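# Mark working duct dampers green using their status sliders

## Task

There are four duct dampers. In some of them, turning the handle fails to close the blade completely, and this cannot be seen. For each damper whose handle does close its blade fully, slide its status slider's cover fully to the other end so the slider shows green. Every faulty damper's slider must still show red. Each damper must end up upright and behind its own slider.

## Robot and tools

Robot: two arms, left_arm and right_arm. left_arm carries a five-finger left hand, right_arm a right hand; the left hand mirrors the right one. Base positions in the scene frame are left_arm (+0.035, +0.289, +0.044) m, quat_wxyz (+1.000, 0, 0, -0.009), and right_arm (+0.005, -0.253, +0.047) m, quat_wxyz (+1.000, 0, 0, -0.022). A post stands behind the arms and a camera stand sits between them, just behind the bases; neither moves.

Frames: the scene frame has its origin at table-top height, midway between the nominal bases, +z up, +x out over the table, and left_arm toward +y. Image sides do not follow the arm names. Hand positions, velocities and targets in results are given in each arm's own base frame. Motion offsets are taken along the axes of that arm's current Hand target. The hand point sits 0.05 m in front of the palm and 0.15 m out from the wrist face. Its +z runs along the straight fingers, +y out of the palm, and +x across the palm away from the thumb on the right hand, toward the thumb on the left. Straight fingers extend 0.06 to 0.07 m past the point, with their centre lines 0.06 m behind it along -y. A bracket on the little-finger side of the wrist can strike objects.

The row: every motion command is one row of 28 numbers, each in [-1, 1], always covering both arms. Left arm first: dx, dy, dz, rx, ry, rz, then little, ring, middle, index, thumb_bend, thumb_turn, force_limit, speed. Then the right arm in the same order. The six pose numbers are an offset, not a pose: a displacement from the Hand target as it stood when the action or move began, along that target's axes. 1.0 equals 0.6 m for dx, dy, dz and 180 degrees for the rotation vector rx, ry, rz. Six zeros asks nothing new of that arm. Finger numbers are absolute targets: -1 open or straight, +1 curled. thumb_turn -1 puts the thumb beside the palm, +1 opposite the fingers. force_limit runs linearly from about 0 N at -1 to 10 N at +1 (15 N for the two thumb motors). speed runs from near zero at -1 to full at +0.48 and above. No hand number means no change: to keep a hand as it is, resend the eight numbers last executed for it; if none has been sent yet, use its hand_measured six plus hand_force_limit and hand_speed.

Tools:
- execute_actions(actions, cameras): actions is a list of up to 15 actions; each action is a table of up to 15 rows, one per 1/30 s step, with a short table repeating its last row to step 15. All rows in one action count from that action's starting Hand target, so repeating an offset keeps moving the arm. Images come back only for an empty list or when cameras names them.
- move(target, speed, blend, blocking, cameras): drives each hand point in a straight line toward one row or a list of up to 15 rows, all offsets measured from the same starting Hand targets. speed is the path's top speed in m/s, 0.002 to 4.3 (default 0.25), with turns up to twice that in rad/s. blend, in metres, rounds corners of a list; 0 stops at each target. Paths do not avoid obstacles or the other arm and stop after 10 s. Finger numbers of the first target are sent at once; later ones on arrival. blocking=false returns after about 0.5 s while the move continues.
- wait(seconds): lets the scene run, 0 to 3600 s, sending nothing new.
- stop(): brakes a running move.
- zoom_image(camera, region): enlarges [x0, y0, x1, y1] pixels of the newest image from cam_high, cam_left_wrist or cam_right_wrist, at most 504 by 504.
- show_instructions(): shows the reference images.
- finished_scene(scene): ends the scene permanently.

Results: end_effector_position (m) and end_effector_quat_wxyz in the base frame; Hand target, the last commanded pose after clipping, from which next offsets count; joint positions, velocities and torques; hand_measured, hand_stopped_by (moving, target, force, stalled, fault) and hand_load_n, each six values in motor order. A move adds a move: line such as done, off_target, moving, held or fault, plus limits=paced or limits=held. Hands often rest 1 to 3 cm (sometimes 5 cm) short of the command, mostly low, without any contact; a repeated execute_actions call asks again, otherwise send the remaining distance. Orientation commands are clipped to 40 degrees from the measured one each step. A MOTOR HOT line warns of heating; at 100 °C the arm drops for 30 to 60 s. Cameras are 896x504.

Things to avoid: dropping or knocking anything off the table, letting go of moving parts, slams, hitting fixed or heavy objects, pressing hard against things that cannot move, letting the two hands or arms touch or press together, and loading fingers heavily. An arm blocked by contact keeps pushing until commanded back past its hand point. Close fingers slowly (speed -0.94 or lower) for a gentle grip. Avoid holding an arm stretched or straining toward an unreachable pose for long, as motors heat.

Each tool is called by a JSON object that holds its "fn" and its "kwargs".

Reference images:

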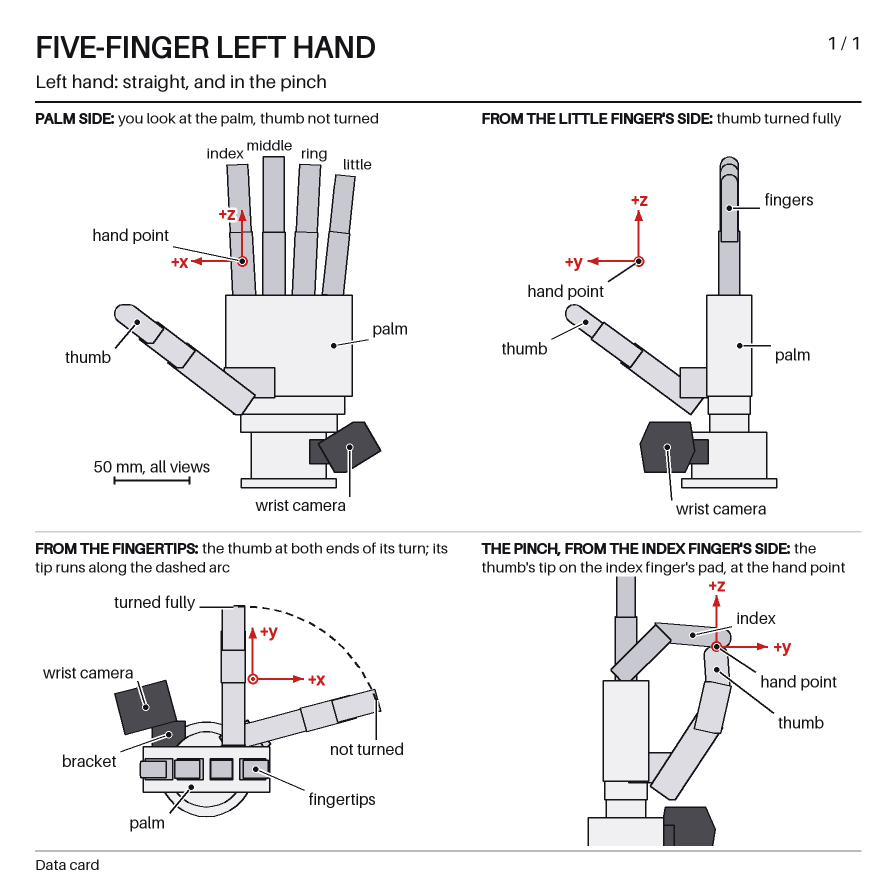

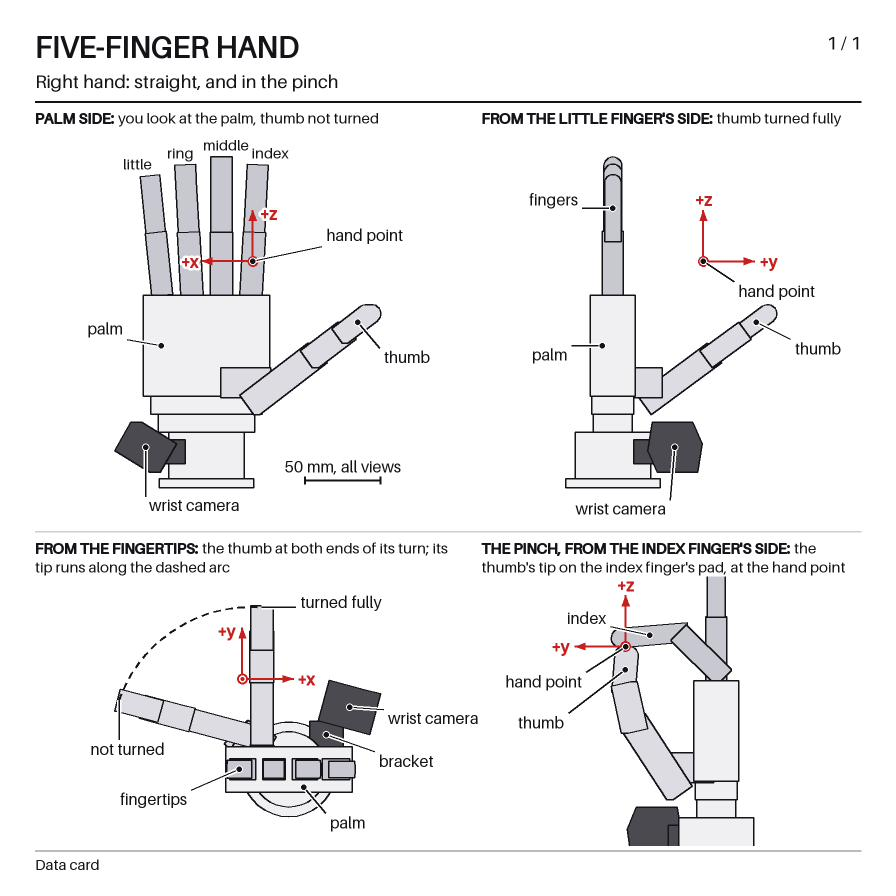

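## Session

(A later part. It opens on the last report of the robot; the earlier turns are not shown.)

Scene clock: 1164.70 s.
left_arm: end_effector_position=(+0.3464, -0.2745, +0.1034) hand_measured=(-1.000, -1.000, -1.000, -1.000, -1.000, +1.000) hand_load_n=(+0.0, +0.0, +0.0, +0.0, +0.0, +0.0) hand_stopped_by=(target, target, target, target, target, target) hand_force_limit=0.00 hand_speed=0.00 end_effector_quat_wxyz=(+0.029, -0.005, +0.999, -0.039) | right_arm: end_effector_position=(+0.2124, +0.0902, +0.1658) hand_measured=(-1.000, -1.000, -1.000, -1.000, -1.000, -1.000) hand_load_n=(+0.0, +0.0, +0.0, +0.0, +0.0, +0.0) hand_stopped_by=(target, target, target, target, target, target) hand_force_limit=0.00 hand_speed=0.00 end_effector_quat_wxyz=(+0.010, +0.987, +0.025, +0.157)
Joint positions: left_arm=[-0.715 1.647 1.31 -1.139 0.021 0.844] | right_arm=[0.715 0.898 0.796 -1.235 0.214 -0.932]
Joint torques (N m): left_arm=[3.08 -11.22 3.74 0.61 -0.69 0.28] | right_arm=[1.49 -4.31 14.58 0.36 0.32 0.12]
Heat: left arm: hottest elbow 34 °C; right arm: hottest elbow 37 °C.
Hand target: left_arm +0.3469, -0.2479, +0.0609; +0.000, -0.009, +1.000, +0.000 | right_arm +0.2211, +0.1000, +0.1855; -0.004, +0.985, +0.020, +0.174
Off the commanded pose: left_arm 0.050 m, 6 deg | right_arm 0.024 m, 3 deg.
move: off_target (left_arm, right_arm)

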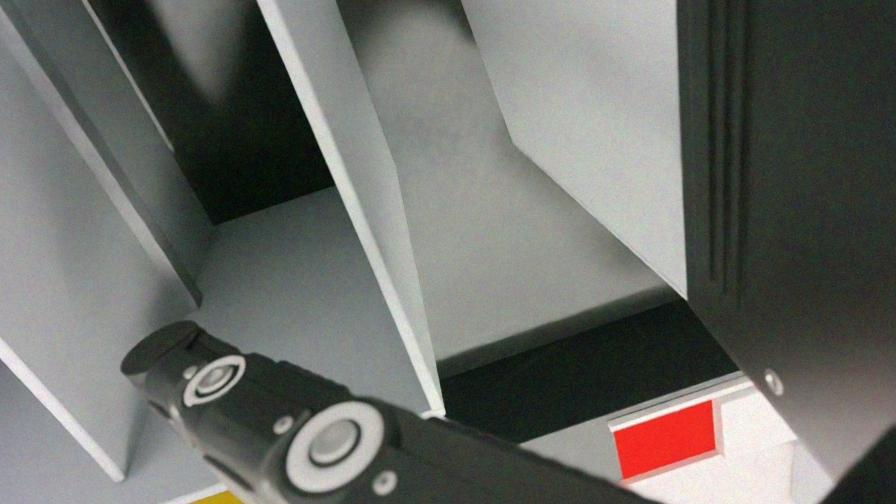

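{"fn": "move", "kwargs": {"target": [[0,0,-0.15,0,0,0,-1,-1,-1,-1,-1,1,0,0,0,0,0,0,0,0,-1,-1,-1,-1,-1,-1,0,0]], "speed": 0.1, "cameras": ["all"]}}

{"fn": "zoom_image", "kwargs": {"camera": "cam_high", "region": [350, 0, 650, 250]}}

Scene clock: 1198.67 s.
left_arm: end_effector_position=(+0.3355, -0.2542, +0.1347) hand_measured=(-1.000, -1.000, -1.000, -1.000, -1.000, +1.000) hand_load_n=(+0.0, +0.0, +0.0, +0.5, +0.0, +0.0) hand_stopped_by=(target, target, target, target, target, target) hand_force_limit=0.00 hand_speed=0.00 end_effector_quat_wxyz=(-0.008, -0.012, +1.000, +0.000) | right_arm: end_effector_position=(+0.2120, +0.0930, +0.1668) hand_measured=(-1.000, -1.000, -1.000, -1.000, -1.000, -1.000) hand_load_n=(+0.5, +0.0, +0.0, +0.0, +0.0, +0.0) hand_stopped_by=(target, target, target, target, target, target) hand_force_limit=0.00 hand_speed=0.00 end_effector_quat_wxyz=(+0.006, +0.987, +0.028, +0.156)
Joint positions: left_arm=[-0.701 1.646 1.38 -1.316 0.011 0.846] | right_arm=[0.719 0.898 0.8 -1.235 0.207 -0.932]
Joint torques (N m): left_arm=[2.02 -17.49 9.94 -1.14 -0.44 0.25] | right_arm=[1.14 -3.55 14.15 0.35 0.57 0.11]
Heat: left arm: hottest elbow 32 °C; right arm: hottest elbow 41 °C.
Hand target: left_arm +0.3469, -0.2480, +0.1509; +0.000, -0.009, +1.000, +0.000 | right_arm +0.2211, +0.1001, +0.1855; -0.004, +0.985, +0.020, +0.174
Off the commanded pose: left_arm 0.021 m, 1 deg | right_arm 0.022 m, 2 deg.
move: off_target (left_arm)

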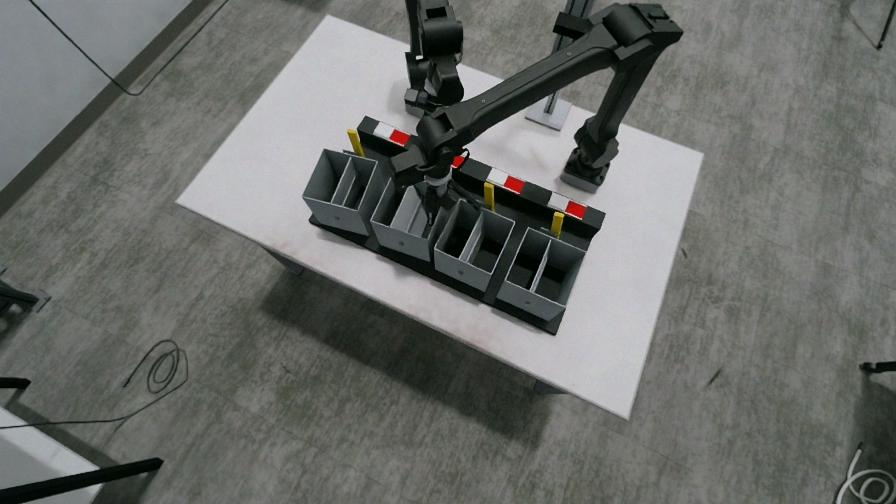

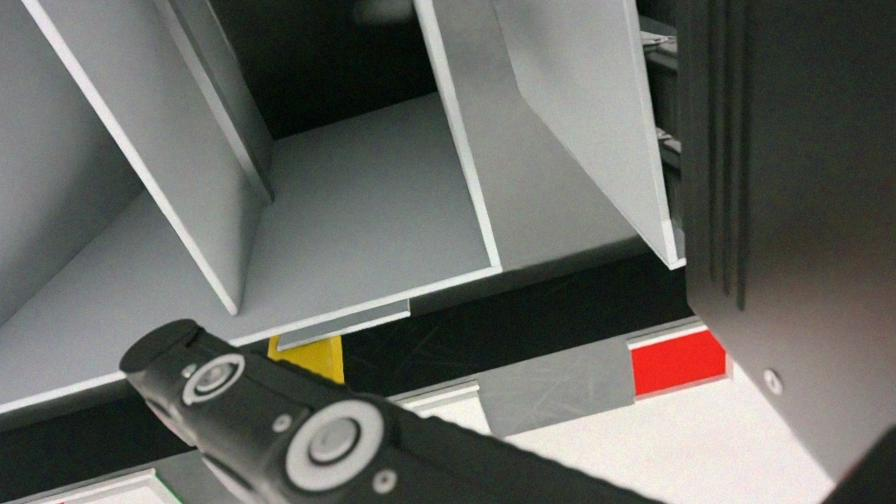

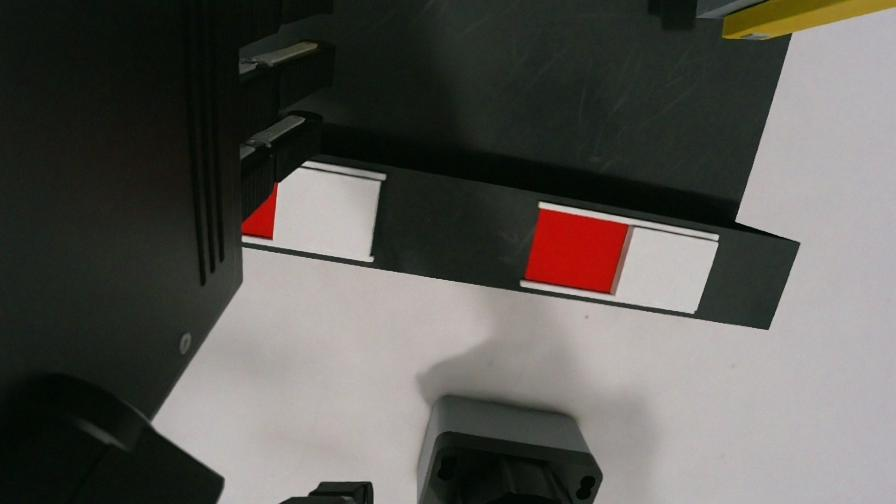

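Scaled by 1.680.

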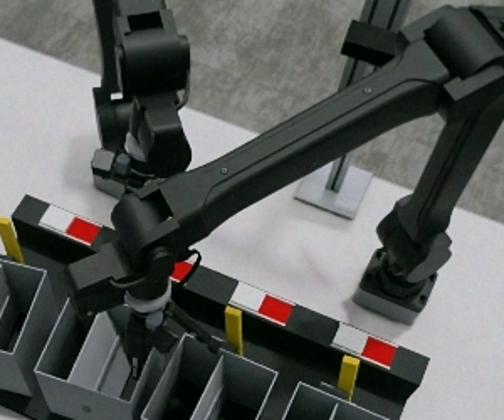

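{"fn": "move", "kwargs": {"target": [[0.0,-0.02,-0.2,0,0,0,-1,-1,-1,-1,-1,1,0,0,0,0,0,0,0,0,-1,-1,-1,-1,-1,-1,0,0]], "speed": 0.1, "cameras": ["cam_high"]}}

{"fn": "zoom_image", "kwargs": {"camera": "cam_high", "region": [300, 20, 600, 270]}}

Scene clock: 1210.67 s.
left_arm: end_effector_position=(+0.3406, -0.2561, +0.2591) hand_measured=(-1.000, -1.000, -1.000, -1.000, -1.000, +1.000) hand_load_n=(+0.0, +0.0, +0.0, +0.0, +0.0, +0.0) hand_stopped_by=(target, target, target, target, target, target) hand_force_limit=0.00 hand_speed=0.00 end_effector_quat_wxyz=(-0.011, -0.011, +1.000, +0.008) | right_arm: end_effector_position=(+0.2120, +0.0930, +0.1668) hand_measured=(-1.000, -1.000, -1.000, -1.000, -1.000, -1.000) hand_load_n=(+0.0, +0.0, +0.0, +0.5, +0.0, +0.0) hand_stopped_by=(target, target, target, target, target, target) hand_force_limit=0.00 hand_speed=0.00 end_effector_quat_wxyz=(+0.006, +0.987, +0.028, +0.156)
Joint positions: left_arm=[-0.701 1.637 1.693 -1.655 0.002 0.847] | right_arm=[0.719 0.898 0.8 -1.235 0.207 -0.932]
Joint torques (N m): left_arm=[0.44 -16.73 10.35 -0.36 -0.11 0.06] | right_arm=[0.56 -4.01 14.11 0.03 0.57 0.08]
Heat: left arm: hottest elbow 33 °C; right arm: hottest elbow 44 °C.
Hand target: left_arm +0.3469, -0.2600, +0.2709; +0.000, -0.009, +1.000, +0.000 | right_arm +0.2211, +0.1001, +0.1855; -0.004, +0.985, +0.020, +0.174
Off the commanded pose: left_arm 0.014 m, 2 deg | right_arm 0.022 m, 2 deg.
move: off_target (left_arm)

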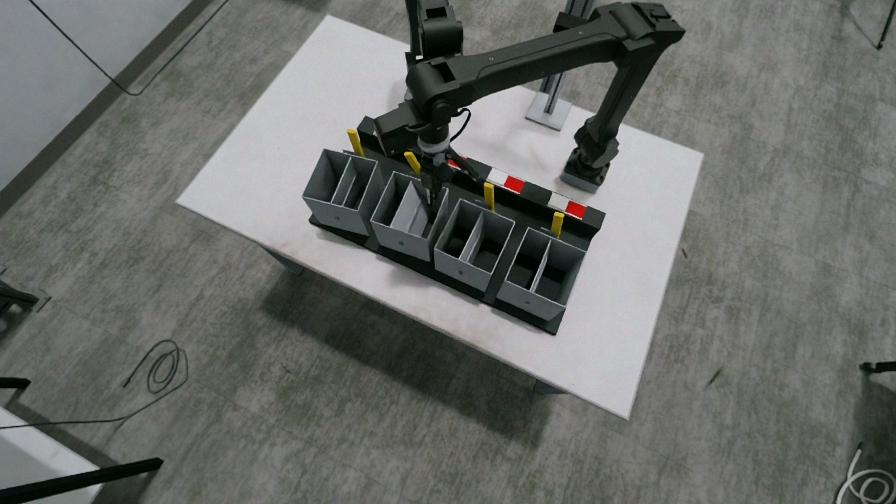

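Scaled by 1.680.

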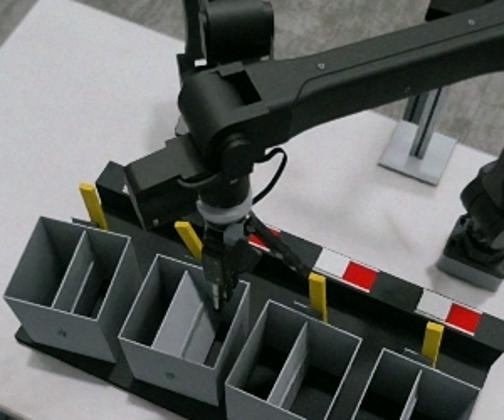

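{"fn": "move", "kwargs": {"target": [[0,0,0.2583,0,0,0,-1,-1,-1,-1,-1,1,0,0,0,-0.05,0,0,0,0,-1,-1,-1,-1,-1,-1,0,0],[0,0.02,0.2583,0,0,0,-1,-1,-1,-1,-1,1,0,0,0,-0.05,0,0,0,0,-1,-1,-1,-1,-1,-1,0,0],[0,0.02,0.35,0,0,0,-1,-1,-1,-1,-1,1,0,0,0,-0.05,0,0,0,0,-1,-1,-1,-1,-1,-1,0,0]], "speed": [0.1,0.06,0.06], "cameras": ["all"]}}

{"fn": "zoom_image", "kwargs": {"camera": "cam_high", "region": [330, 110, 470, 250]}}

Scene clock: 1239.63 s.
left_arm: end_effector_position=(+0.3456, -0.2564, +0.1053) hand_measured=(-1.000, -1.000, -1.000, -1.000, -1.000, +1.000) hand_load_n=(+0.0, +0.0, +0.0, +0.0, +0.0, +0.0) hand_stopped_by=(target, target, target, target, target, target) hand_force_limit=0.00 hand_speed=0.00 end_effector_quat_wxyz=(+0.023, -0.006, +0.999, -0.023) | right_arm: end_effector_position=(+0.2102, +0.1165, +0.1683) hand_measured=(-1.000, -1.000, -1.000, -1.000, -1.000, -1.000) hand_load_n=(+0.5, +0.0, -0.5, +0.0, +0.0, +0.0) hand_stopped_by=(target, target, target, target, target, target) hand_force_limit=0.00 hand_speed=0.00 end_effector_quat_wxyz=(+0.011, +0.987, +0.024, +0.159)
Joint positions: left_arm=[-0.694 1.636 1.297 -1.167 0.006 0.863] | right_arm=[0.801 0.95 0.831 -1.235 0.238 -0.844]
Joint torques (N m): left_arm=[1.49 -10.05 4.42 1.72 -0.23 0.09] | right_arm=[1.08 -3.78 14.37 0.46 0.33 0.16]
Heat: left arm: hottest elbow 34 °C; right arm: hottest elbow 47 °C.
Hand target: left_arm +0.3469, -0.2478, +0.0609; +0.000, -0.009, +1.000, +0.000 | right_arm +0.2199, +0.1301, +0.1856; -0.004, +0.985, +0.020, +0.174
Off the commanded pose: left_arm 0.045 m, 4 deg | right_arm 0.024 m, 2 deg.
move: off_target (left_arm, right_arm)

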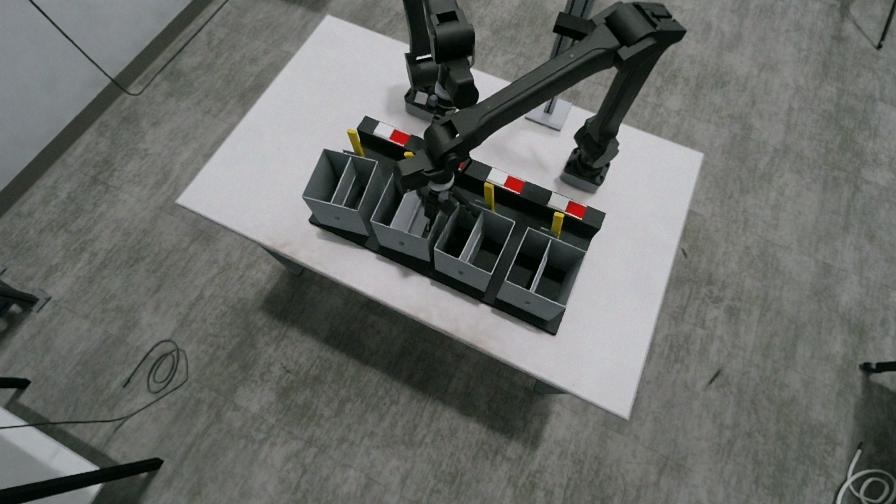

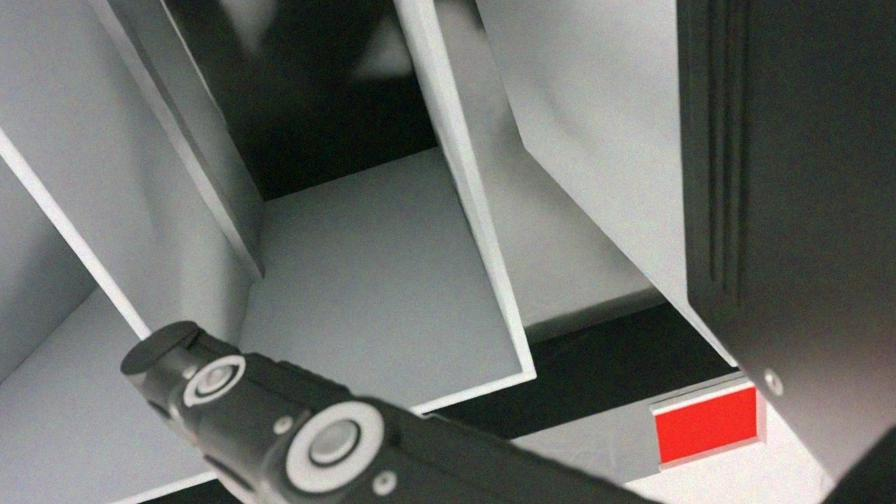

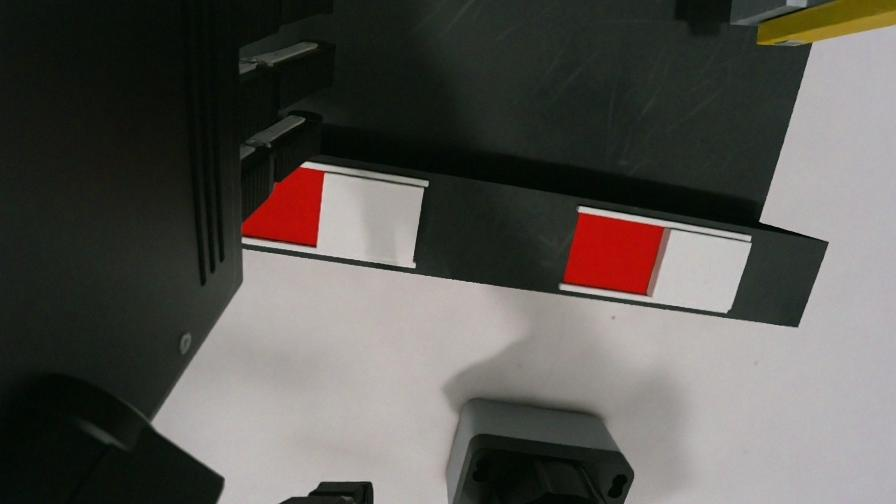

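Scaled by 3.600.

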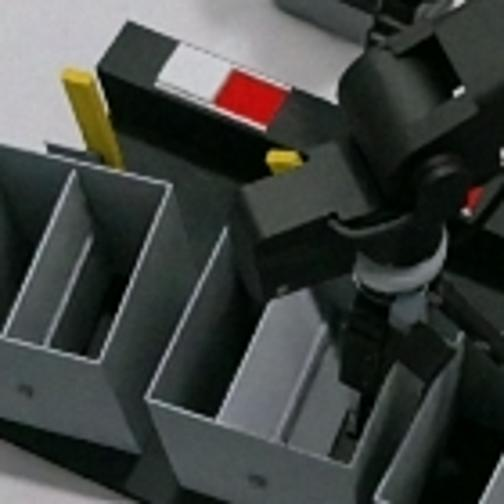

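{"fn": "move", "kwargs": {"target": [[0,0,0,0,0,0,-1,-1,-1,-1,-1,1,0,0,-0.0057,0.195,0.0157,0,0,0,-1,-1,-1,-1,-1,-1,0,0]], "speed": [0.06], "cameras": ["all"]}}

{"fn": "zoom_image", "kwargs": {"camera": "cam_high", "region": [330, 110, 470, 250]}}

Scene clock: 1258.67 s.
left_arm: end_effector_position=(+0.3460, -0.2767, +0.1026) hand_measured=(-1.000, -1.000, -1.000, -1.000, -1.000, +1.000) hand_load_n=(+0.0, +0.0, +0.0, +0.0, +0.0, +0.0) hand_stopped_by=(target, target, target, target, target, target) hand_force_limit=0.00 hand_speed=0.00 end_effector_quat_wxyz=(+0.031, -0.002, +0.998, -0.051) | right_arm: end_effector_position=(+0.2339, +0.0442, +0.1832) hand_measured=(-1.000, -1.000, -1.000, -1.000, -1.000, -1.000) hand_load_n=(+1.0, +0.0, +0.0, +0.0, +0.0, +0.0) hand_stopped_by=(target, target, target, target, target, target) hand_force_limit=0.00 hand_speed=0.00 end_effector_quat_wxyz=(-0.041, +0.980, +0.066, +0.184)
Joint positions: left_arm=[-0.714 1.636 1.297 -1.118 0.037 0.851] | right_arm=[0.442 0.764 0.779 -1.211 0.058 -1.274]
Joint torques (N m): left_arm=[2.96 -10.23 4.81 -0.17 -1.2 0.21] | right_arm=[-3.96 -3.49 7.95 0.01 2.64 0.35]
Heat: left arm: hottest elbow 34 °C; right arm: hottest elbow 45 °C.
Hand target: left_arm +0.3469, -0.2479, +0.0608; +0.000, -0.009, +1.000, +0.000 | right_arm +0.2247, +0.0132, +0.1755; -0.004, +0.985, +0.020, +0.174
Off the commanded pose: left_arm 0.051 m, 7 deg | right_arm 0.033 m, 7 deg.
move: off_target (right_arm)

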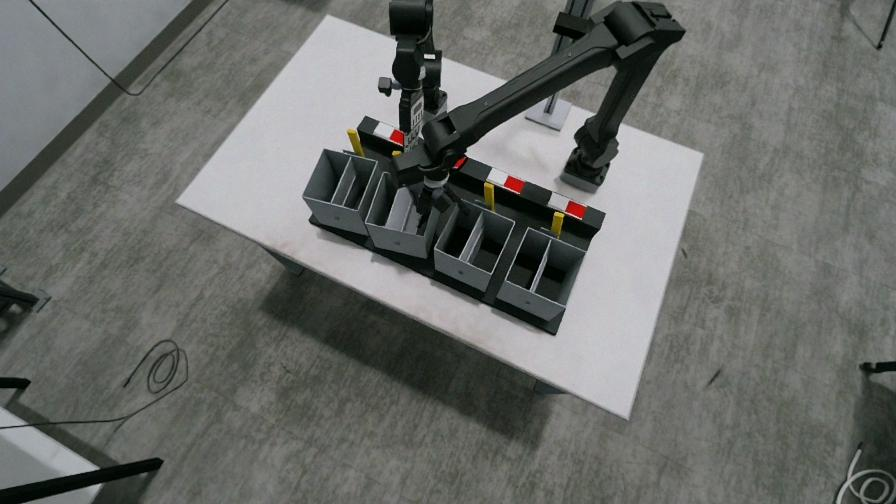

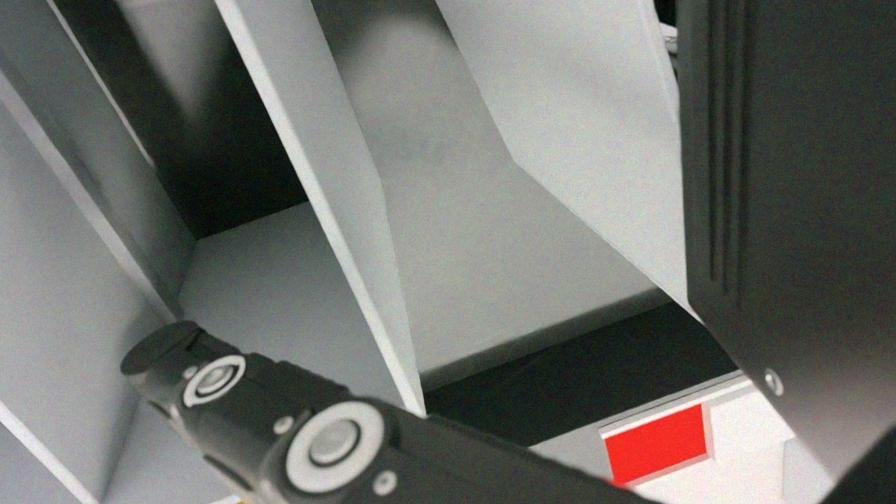

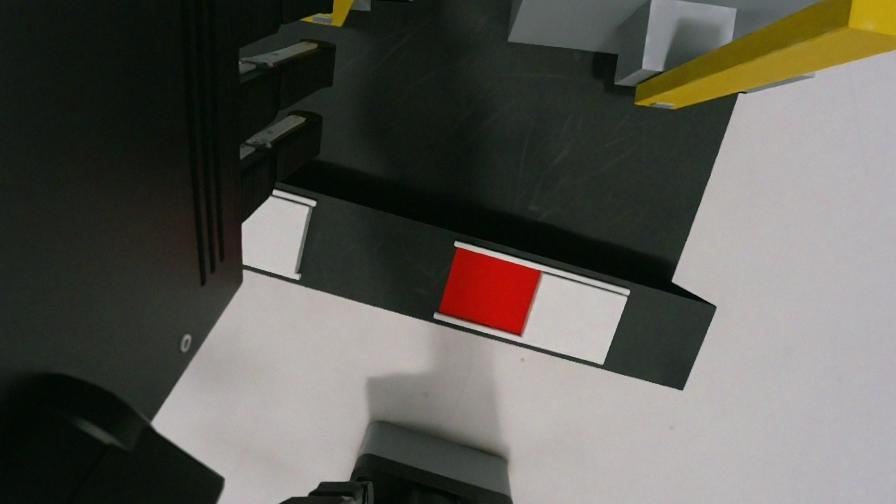

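Scaled by 3.600.

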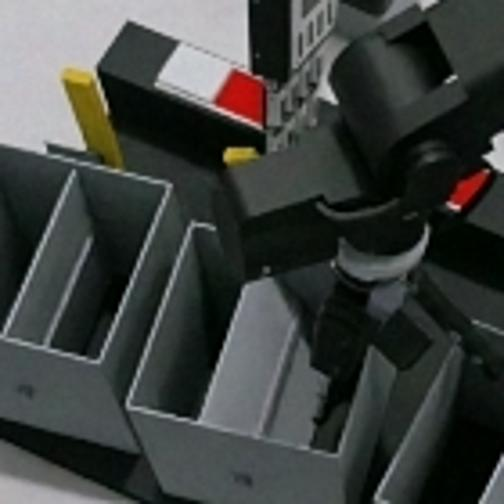

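{"fn": "wait", "kwargs": {"seconds": 2, "cameras": ["cam_high"]}}

{"fn": "zoom_image", "kwargs": {"camera": "cam_high", "region": [370, 110, 450, 190]}}

Scene clock: 1270.63 s.
left_arm: end_effector_position=(+0.3460, -0.2767, +0.1026) hand_measured=(-1.000, -1.000, -1.000, -1.000, -1.000, +1.000) hand_load_n=(+0.0, +0.0, +0.0, +0.0, +0.0, +0.0) hand_stopped_by=(target, target, target, target, target, target) hand_force_limit=0.00 hand_speed=0.00 end_effector_quat_wxyz=(+0.031, -0.002, +0.998, -0.051) | right_arm: end_effector_position=(+0.2339, +0.0441, +0.1832) hand_measured=(-1.000, -1.000, -1.000, -1.000, -1.000, -1.000) hand_load_n=(+1.5, +0.0, +0.0, +0.0, +0.0, +0.0) hand_stopped_by=(target, target, target, target, target, target) hand_force_limit=0.00 hand_speed=0.00 end_effector_quat_wxyz=(-0.041, +0.980, +0.066, +0.184)
Joint positions: left_arm=[-0.714 1.636 1.297 -1.118 0.037 0.851] | right_arm=[0.442 0.764 0.779 -1.211 0.058 -1.274]
Joint torques (N m): left_arm=[3.02 -10.17 4.82 -0.16 -1.19 0.21] | right_arm=[-3.55 -3.55 7.97 -0.12 2.67 0.32]
Heat: left arm: hottest elbow 34 °C; right arm: hottest elbow 43 °C.
Hand target: left_arm +0.3469, -0.2479, +0.0608; +0.000, -0.009, +1.000, +0.000 | right_arm +0.2247, +0.0131, +0.1755; -0.004, +0.985, +0.020, +0.174
Off the commanded pose: left_arm 0.051 m, 7 deg | right_arm 0.033 m, 7 deg.
wait: 2.00 s; at rest from the start

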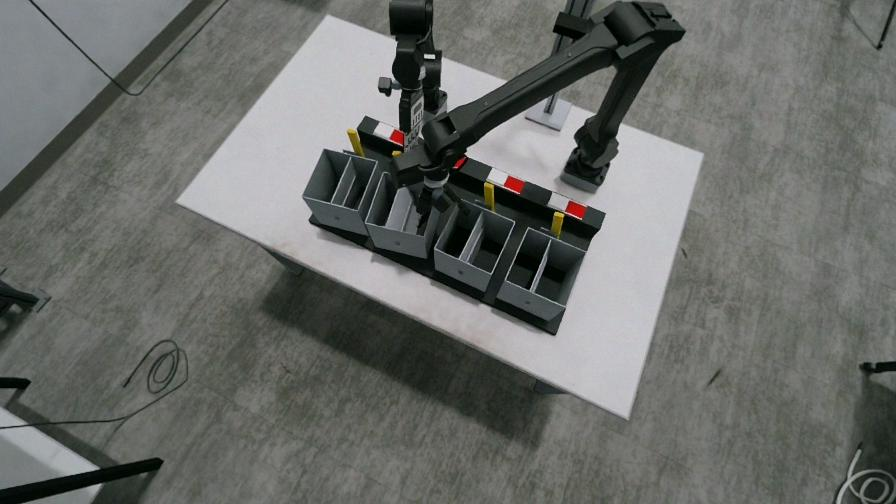

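Scaled by 6.300.

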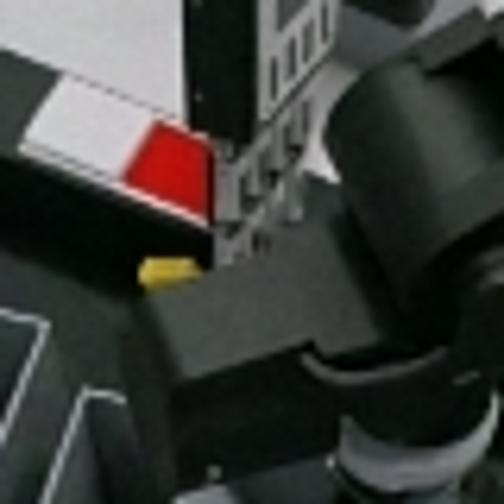

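{"fn": "move", "kwargs": {"target": [[0,0.03,0,0,0,0,-1,-1,-1,-1,-1,1,0,0,-0.012,0.035,0.035,0,0,0,-1,-1,-1,-1,-1,-1,0,0]], "speed": [0.04], "cameras": ["cam_high","cam_left_wrist"]}}

{"fn": "zoom_image", "kwargs": {"camera": "cam_high", "region": [360, 110, 460, 250]}}

Scene clock: 1311.57 s.
left_arm: end_effector_position=(+0.3457, -0.2765, +0.1016) hand_measured=(-1.000, -1.000, -1.000, -1.000, -1.000, +1.000) hand_load_n=(+0.0, +0.0, +0.0, +0.0, +0.0, +0.0) hand_stopped_by=(target, target, target, target, target, target) hand_force_limit=0.00 hand_speed=0.00 end_effector_quat_wxyz=(+0.033, -0.002, +0.998, -0.055) | right_arm: end_effector_position=(+0.2381, +0.0226, +0.1704) hand_measured=(-1.000, -1.000, -1.000, -1.000, -1.000, -1.000) hand_load_n=(+1.0, +0.0, +0.0, +0.0, +0.0, +0.0) hand_stopped_by=(target, target, target, target, target, target) hand_force_limit=0.00 hand_speed=0.00 end_effector_quat_wxyz=(-0.042, +0.977, +0.064, +0.197)
Joint positions: left_arm=[-0.712 1.631 1.289 -1.107 0.04 0.851] | right_arm=[0.339 0.727 0.725 -1.165 0.024 -1.367]
Joint torques (N m): left_arm=[5.01 -11.99 2.96 -0.39 -1.22 0.47] | right_arm=[-3.96 -1.2 7.04 -0.01 2.56 0.23]
Heat: left arm: hottest elbow 33 °C; right arm: hottest elbow 39 °C.
Hand target: left_arm +0.3466, -0.2300, +0.0609; +0.000, -0.009, +1.000, +0.000 | right_arm +0.2260, -0.0079, +0.1532; -0.004, +0.985, +0.020, +0.174
Off the commanded pose: left_arm 0.062 m, 7 deg | right_arm 0.037 m, 7 deg.
move: off_target (left_arm, right_arm)

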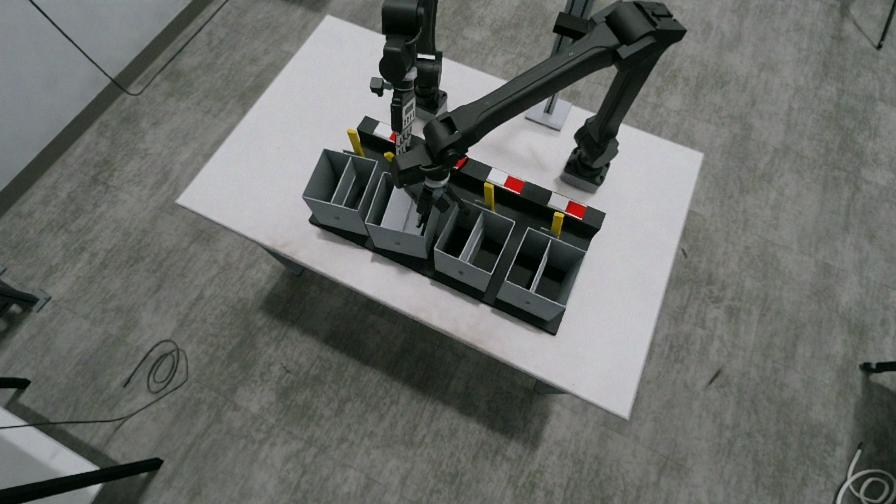

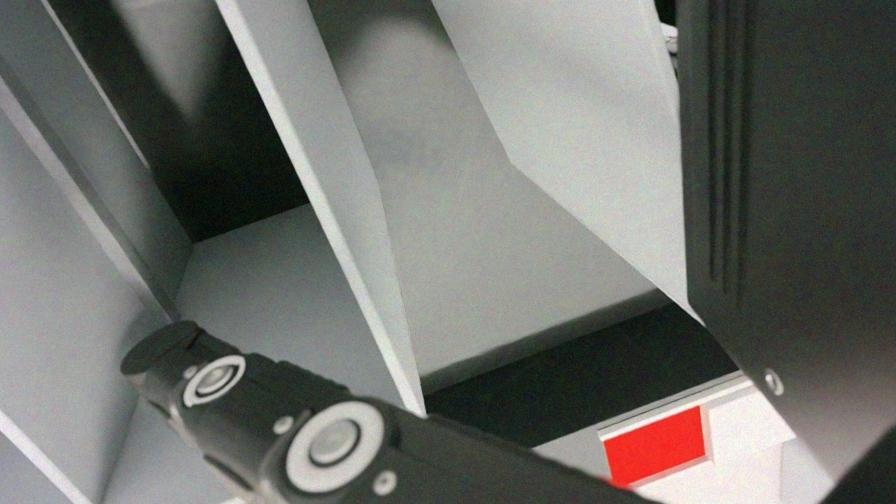

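Scaled by 3.600.

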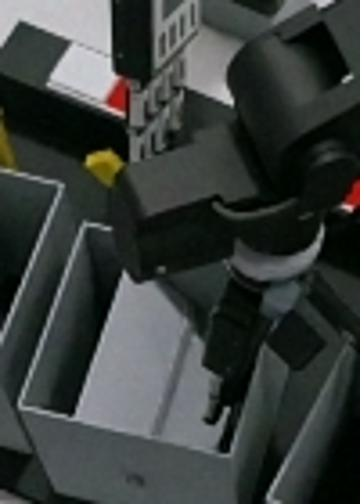

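{"fn": "move", "kwargs": {"target": [[0,-0.0667,-0.1167,0,0,0,-1,-1,-1,-1,-1,1,0,0,0,0,0,0,0,0,-1,-1,-1,-1,-1,-1,0,0]], "speed": [0.06], "cameras": ["cam_high"]}}

{"fn": "zoom_image", "kwargs": {"camera": "cam_high", "region": [360, 110, 460, 250]}}

Scene clock: 1340.27 s.
left_arm: end_effector_position=(+0.3416, -0.2776, +0.1283) hand_measured=(-1.000, -1.000, -1.000, -1.000, -1.000, +1.000) hand_load_n=(+0.0, +0.0, +0.0, +0.5, +0.0, +0.0) hand_stopped_by=(target, target, target, target, target, target) hand_force_limit=0.00 hand_speed=0.00 end_effector_quat_wxyz=(+0.005, -0.006, +1.000, -0.016) | right_arm: end_effector_position=(+0.2401, +0.0116, +0.1717) hand_measured=(-1.000, -1.000, -1.000, -1.000, -1.000, -1.000) hand_load_n=(+1.0, +0.0, +0.0, +0.0, +0.0, +0.0) hand_stopped_by=(target, target, target, target, target, target) hand_force_limit=0.00 hand_speed=0.00 end_effector_quat_wxyz=(-0.029, +0.978, +0.048, +0.201)
Joint positions: left_arm=[-0.728 1.671 1.401 -1.273 0.017 0.831] | right_arm=[0.311 0.727 0.725 -1.162 0.048 -1.368]
Joint torques (N m): left_arm=[1.55 -15.74 9.14 -1.24 -0.63 0.08] | right_arm=[-2.14 -1.38 7.15 0.14 1.46 0.22]
Heat: left arm: hottest elbow 32 °C; right arm: hottest elbow 38 °C.
Hand target: left_arm +0.3473, -0.2699, +0.1310; +0.000, -0.009, +1.000, +0.000 | right_arm +0.2260, -0.0079, +0.1533; -0.004, +0.985, +0.020, +0.174
Off the commanded pose: left_arm 0.010 m, 2 deg | right_arm 0.030 m, 5 deg.
move: done

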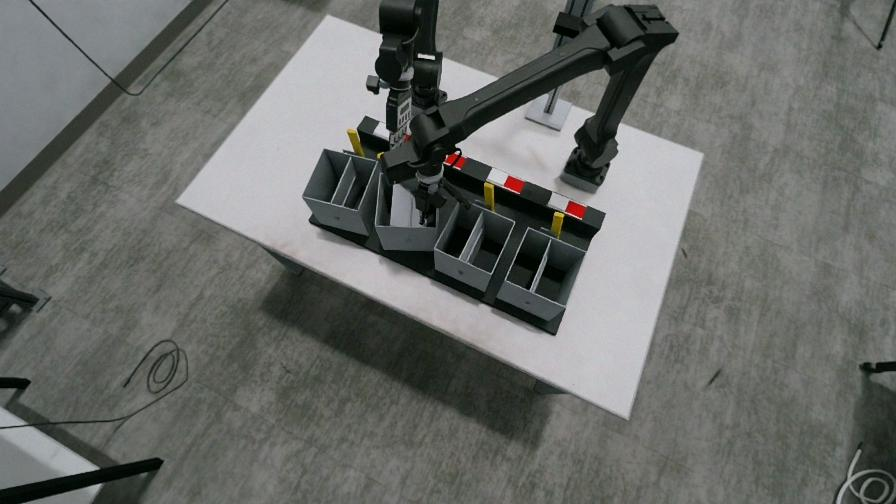

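Scaled by 3.600.

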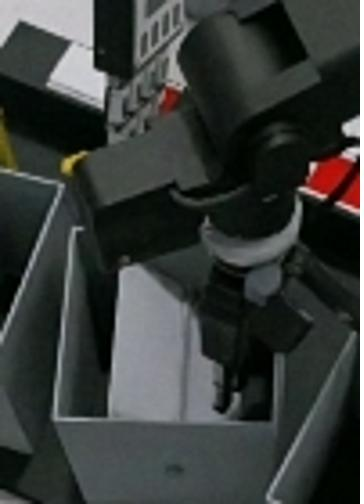

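{"fn": "move", "kwargs": {"target": [[0,0,0,0,0,0,-1,-1,-1,-1,-1,1,0,0,0.02,-0.1,-0.10,0,0,0,-1,-1,-1,-1,-1,-1,0,0]], "speed": [0.08], "cameras": ["cam_high","cam_left_wrist","cam_right_wrist"]}}

{"fn": "zoom_image", "kwargs": {"camera": "cam_high", "region": [340, 110, 460, 250]}}

Scene clock: 1349.10 s.
left_arm: end_effector_position=(+0.3407, -0.2751, +0.1289) hand_measured=(-1.000, -1.000, -1.000, -1.000, -1.000, +1.000) hand_load_n=(+0.0, +0.0, +0.0, +0.0, +0.0, +0.0) hand_stopped_by=(target, target, target, target, target, target) hand_force_limit=0.00 hand_speed=0.00 end_effector_quat_wxyz=(+0.004, -0.007, +1.000, -0.010) | right_arm: end_effector_position=(+0.2060, +0.0439, +0.1952) hand_measured=(-1.000, -1.000, -1.000, -1.000, -1.000, -1.000) hand_load_n=(+0.0, +0.0, +0.0, +0.0, +0.0, +0.0) hand_stopped_by=(target, target, target, target, target, target) hand_force_limit=0.00 hand_speed=0.00 end_effector_quat_wxyz=(+0.005, +0.987, +0.023, +0.159)
Joint positions: left_arm=[-0.728 1.671 1.401 -1.281 0.01 0.83] | right_arm=[0.556 0.778 0.817 -1.336 0.169 -1.085]
Joint torques (N m): left_arm=[1.55 -15.74 9.13 -0.94 -0.4 0.09] | right_arm=[1.61 -1.49 14.34 0.4 0.28 0.11]
Heat: left arm: hottest elbow 32 °C; right arm: hottest elbow 38 °C.
Hand target: left_arm +0.3473, -0.2699, +0.1310; +0.000, -0.009, +1.000, +0.000 | right_arm +0.2142, +0.0517, +0.2138; -0.004, +0.985, +0.020, +0.174
Off the commanded pose: left_arm 0.009 m, 1 deg | right_arm 0.022 m, 2 deg.
move: off_target (right_arm)

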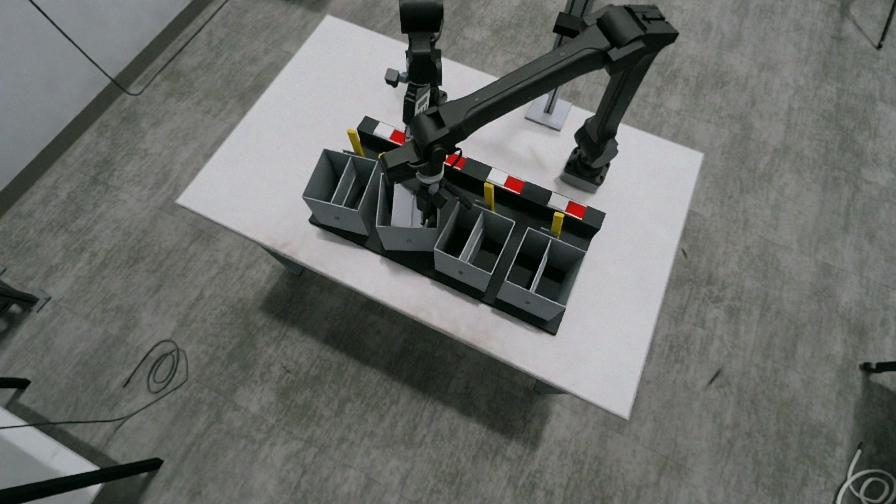

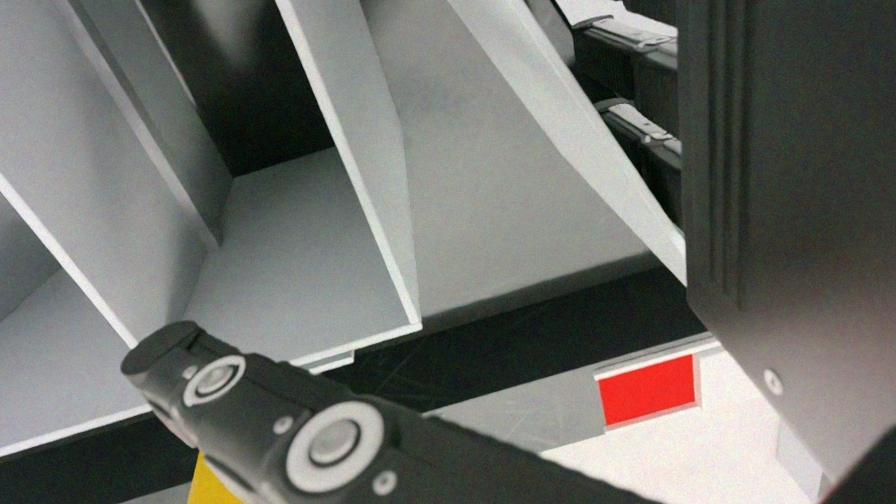

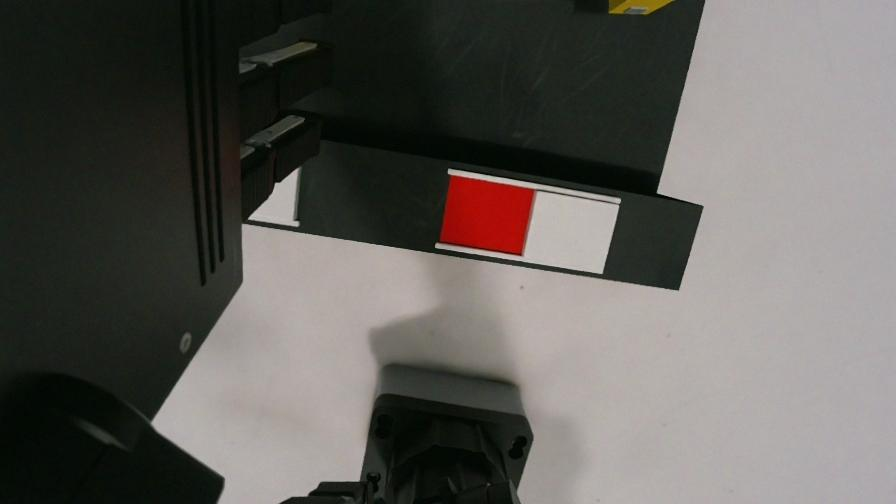

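Scaled by 3.600.

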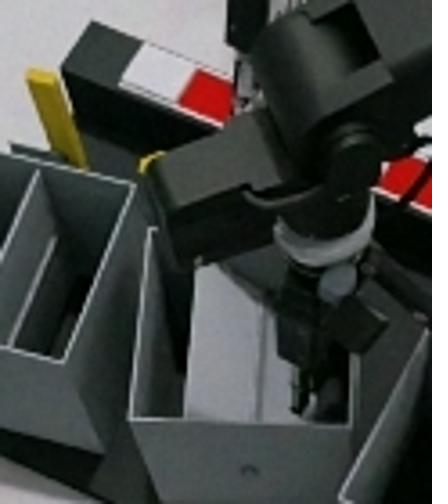

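{"fn": "move", "kwargs": {"target": [[0,0,-0.1417,0,0,0,-1,-1,-1,-1,-1,1,0,0,-0.064,0.0667,-0.1653,0,0,0,-1,-1,-1,-1,-1,-1,0,0],[0.10,-0.0433,-0.1417,0,0,-0.1306,-1,-1,-1,-1,-1,1,0,0,-0.064,0.0667,-0.1653,0,0,0,-1,-1,-1,-1,-1,-1,0,0]], "speed": [0.12,0.12], "cameras": ["all"]}}

{"fn": "zoom_image", "kwargs": {"camera": "cam_high", "region": [340, 110, 480, 250]}}

Scene clock: 1413.77 s.
left_arm: end_effector_position=(+0.2922, -0.2950, +0.2125) hand_measured=(-1.000, -1.000, -1.000, -1.000, -1.000, +1.000) hand_load_n=(+0.0, +0.0, +0.0, +0.0, +0.0, +0.0) hand_stopped_by=(target, target, target, target, target, target) hand_force_limit=0.00 hand_speed=0.00 end_effector_quat_wxyz=(-0.004, -0.212, +0.977, +0.005) | right_arm: end_effector_position=(+0.1434, +0.0053, +0.2766) hand_measured=(-1.000, -1.000, -1.000, -1.000, -1.000, -1.000) hand_load_n=(+0.0, +0.0, +0.0, +0.0, +0.0, +0.5) hand_stopped_by=(target, target, target, target, target, target) hand_force_limit=0.00 hand_speed=0.00 end_effector_quat_wxyz=(+0.006, +0.987, +0.023, +0.158)
Joint positions: left_arm=[-0.772 1.611 1.542 -1.515 0.002 0.372] | right_arm=[0.557 0.616 0.981 -1.665 0.169 -1.083]
Joint torques (N m): left_arm=[-0.38 -17.67 7.04 0.13 -0.1 -0.13] | right_arm=[1.44 1.26 13.61 0.35 0.24 0.14]
Heat: left arm: hottest elbow 34 °C; right arm: hottest elbow 47 °C.
Hand target: left_arm +0.2877, -0.2970, +0.2159; +0.000, -0.213, +0.977, +0.000 | right_arm +0.1459, +0.0088, +0.2937; -0.004, +0.985, +0.020, +0.174
Off the commanded pose: left_arm 0.006 m, 1 deg | right_arm 0.018 m, 2 deg.
move: off_target (right_arm)

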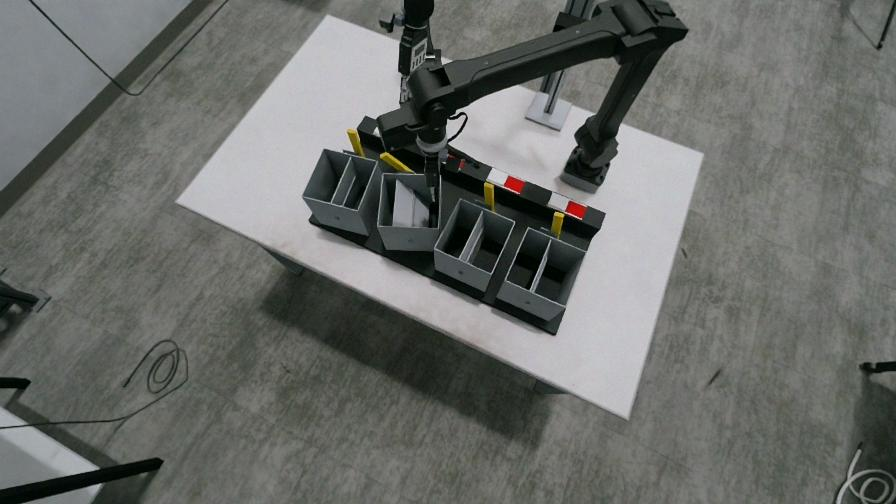

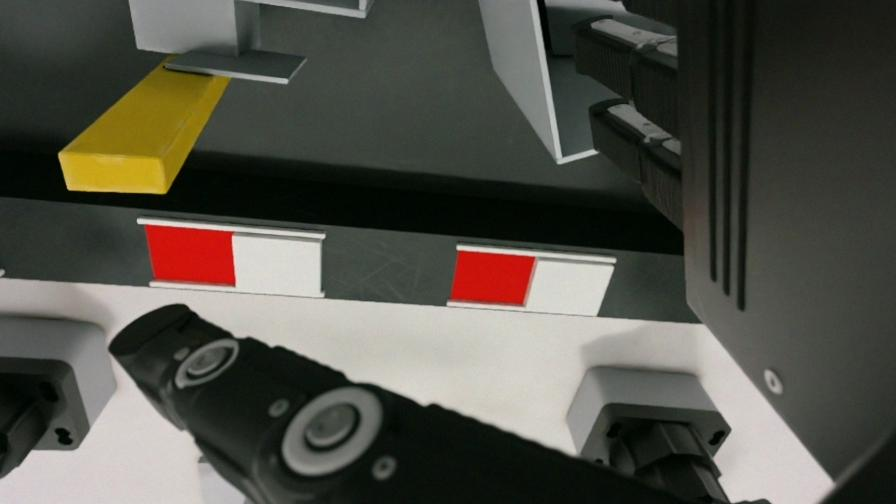

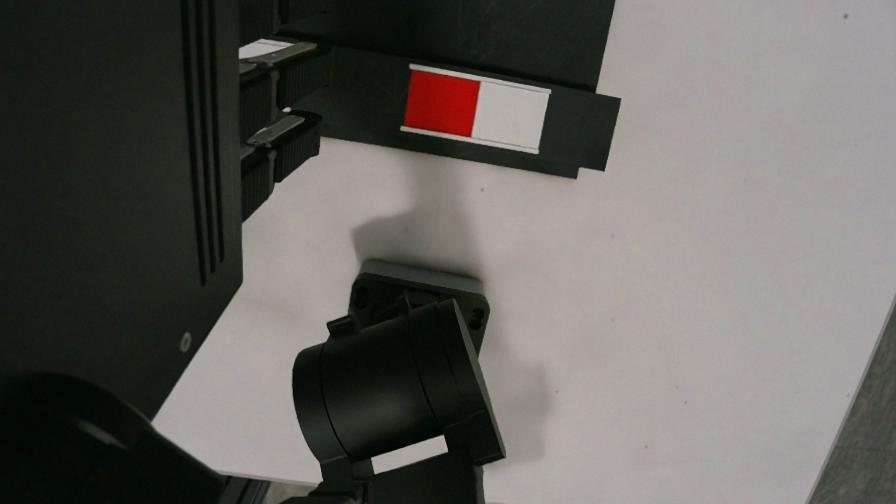

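Scaled by 3.600.

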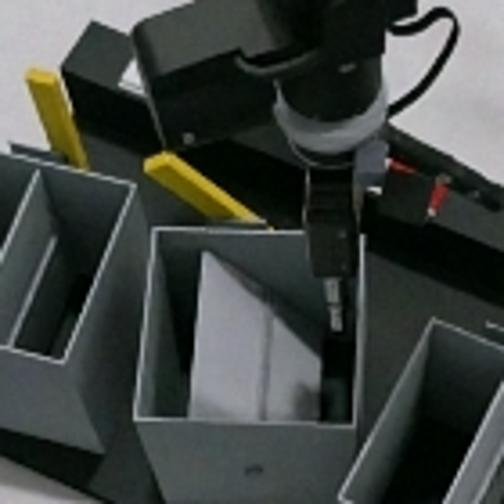

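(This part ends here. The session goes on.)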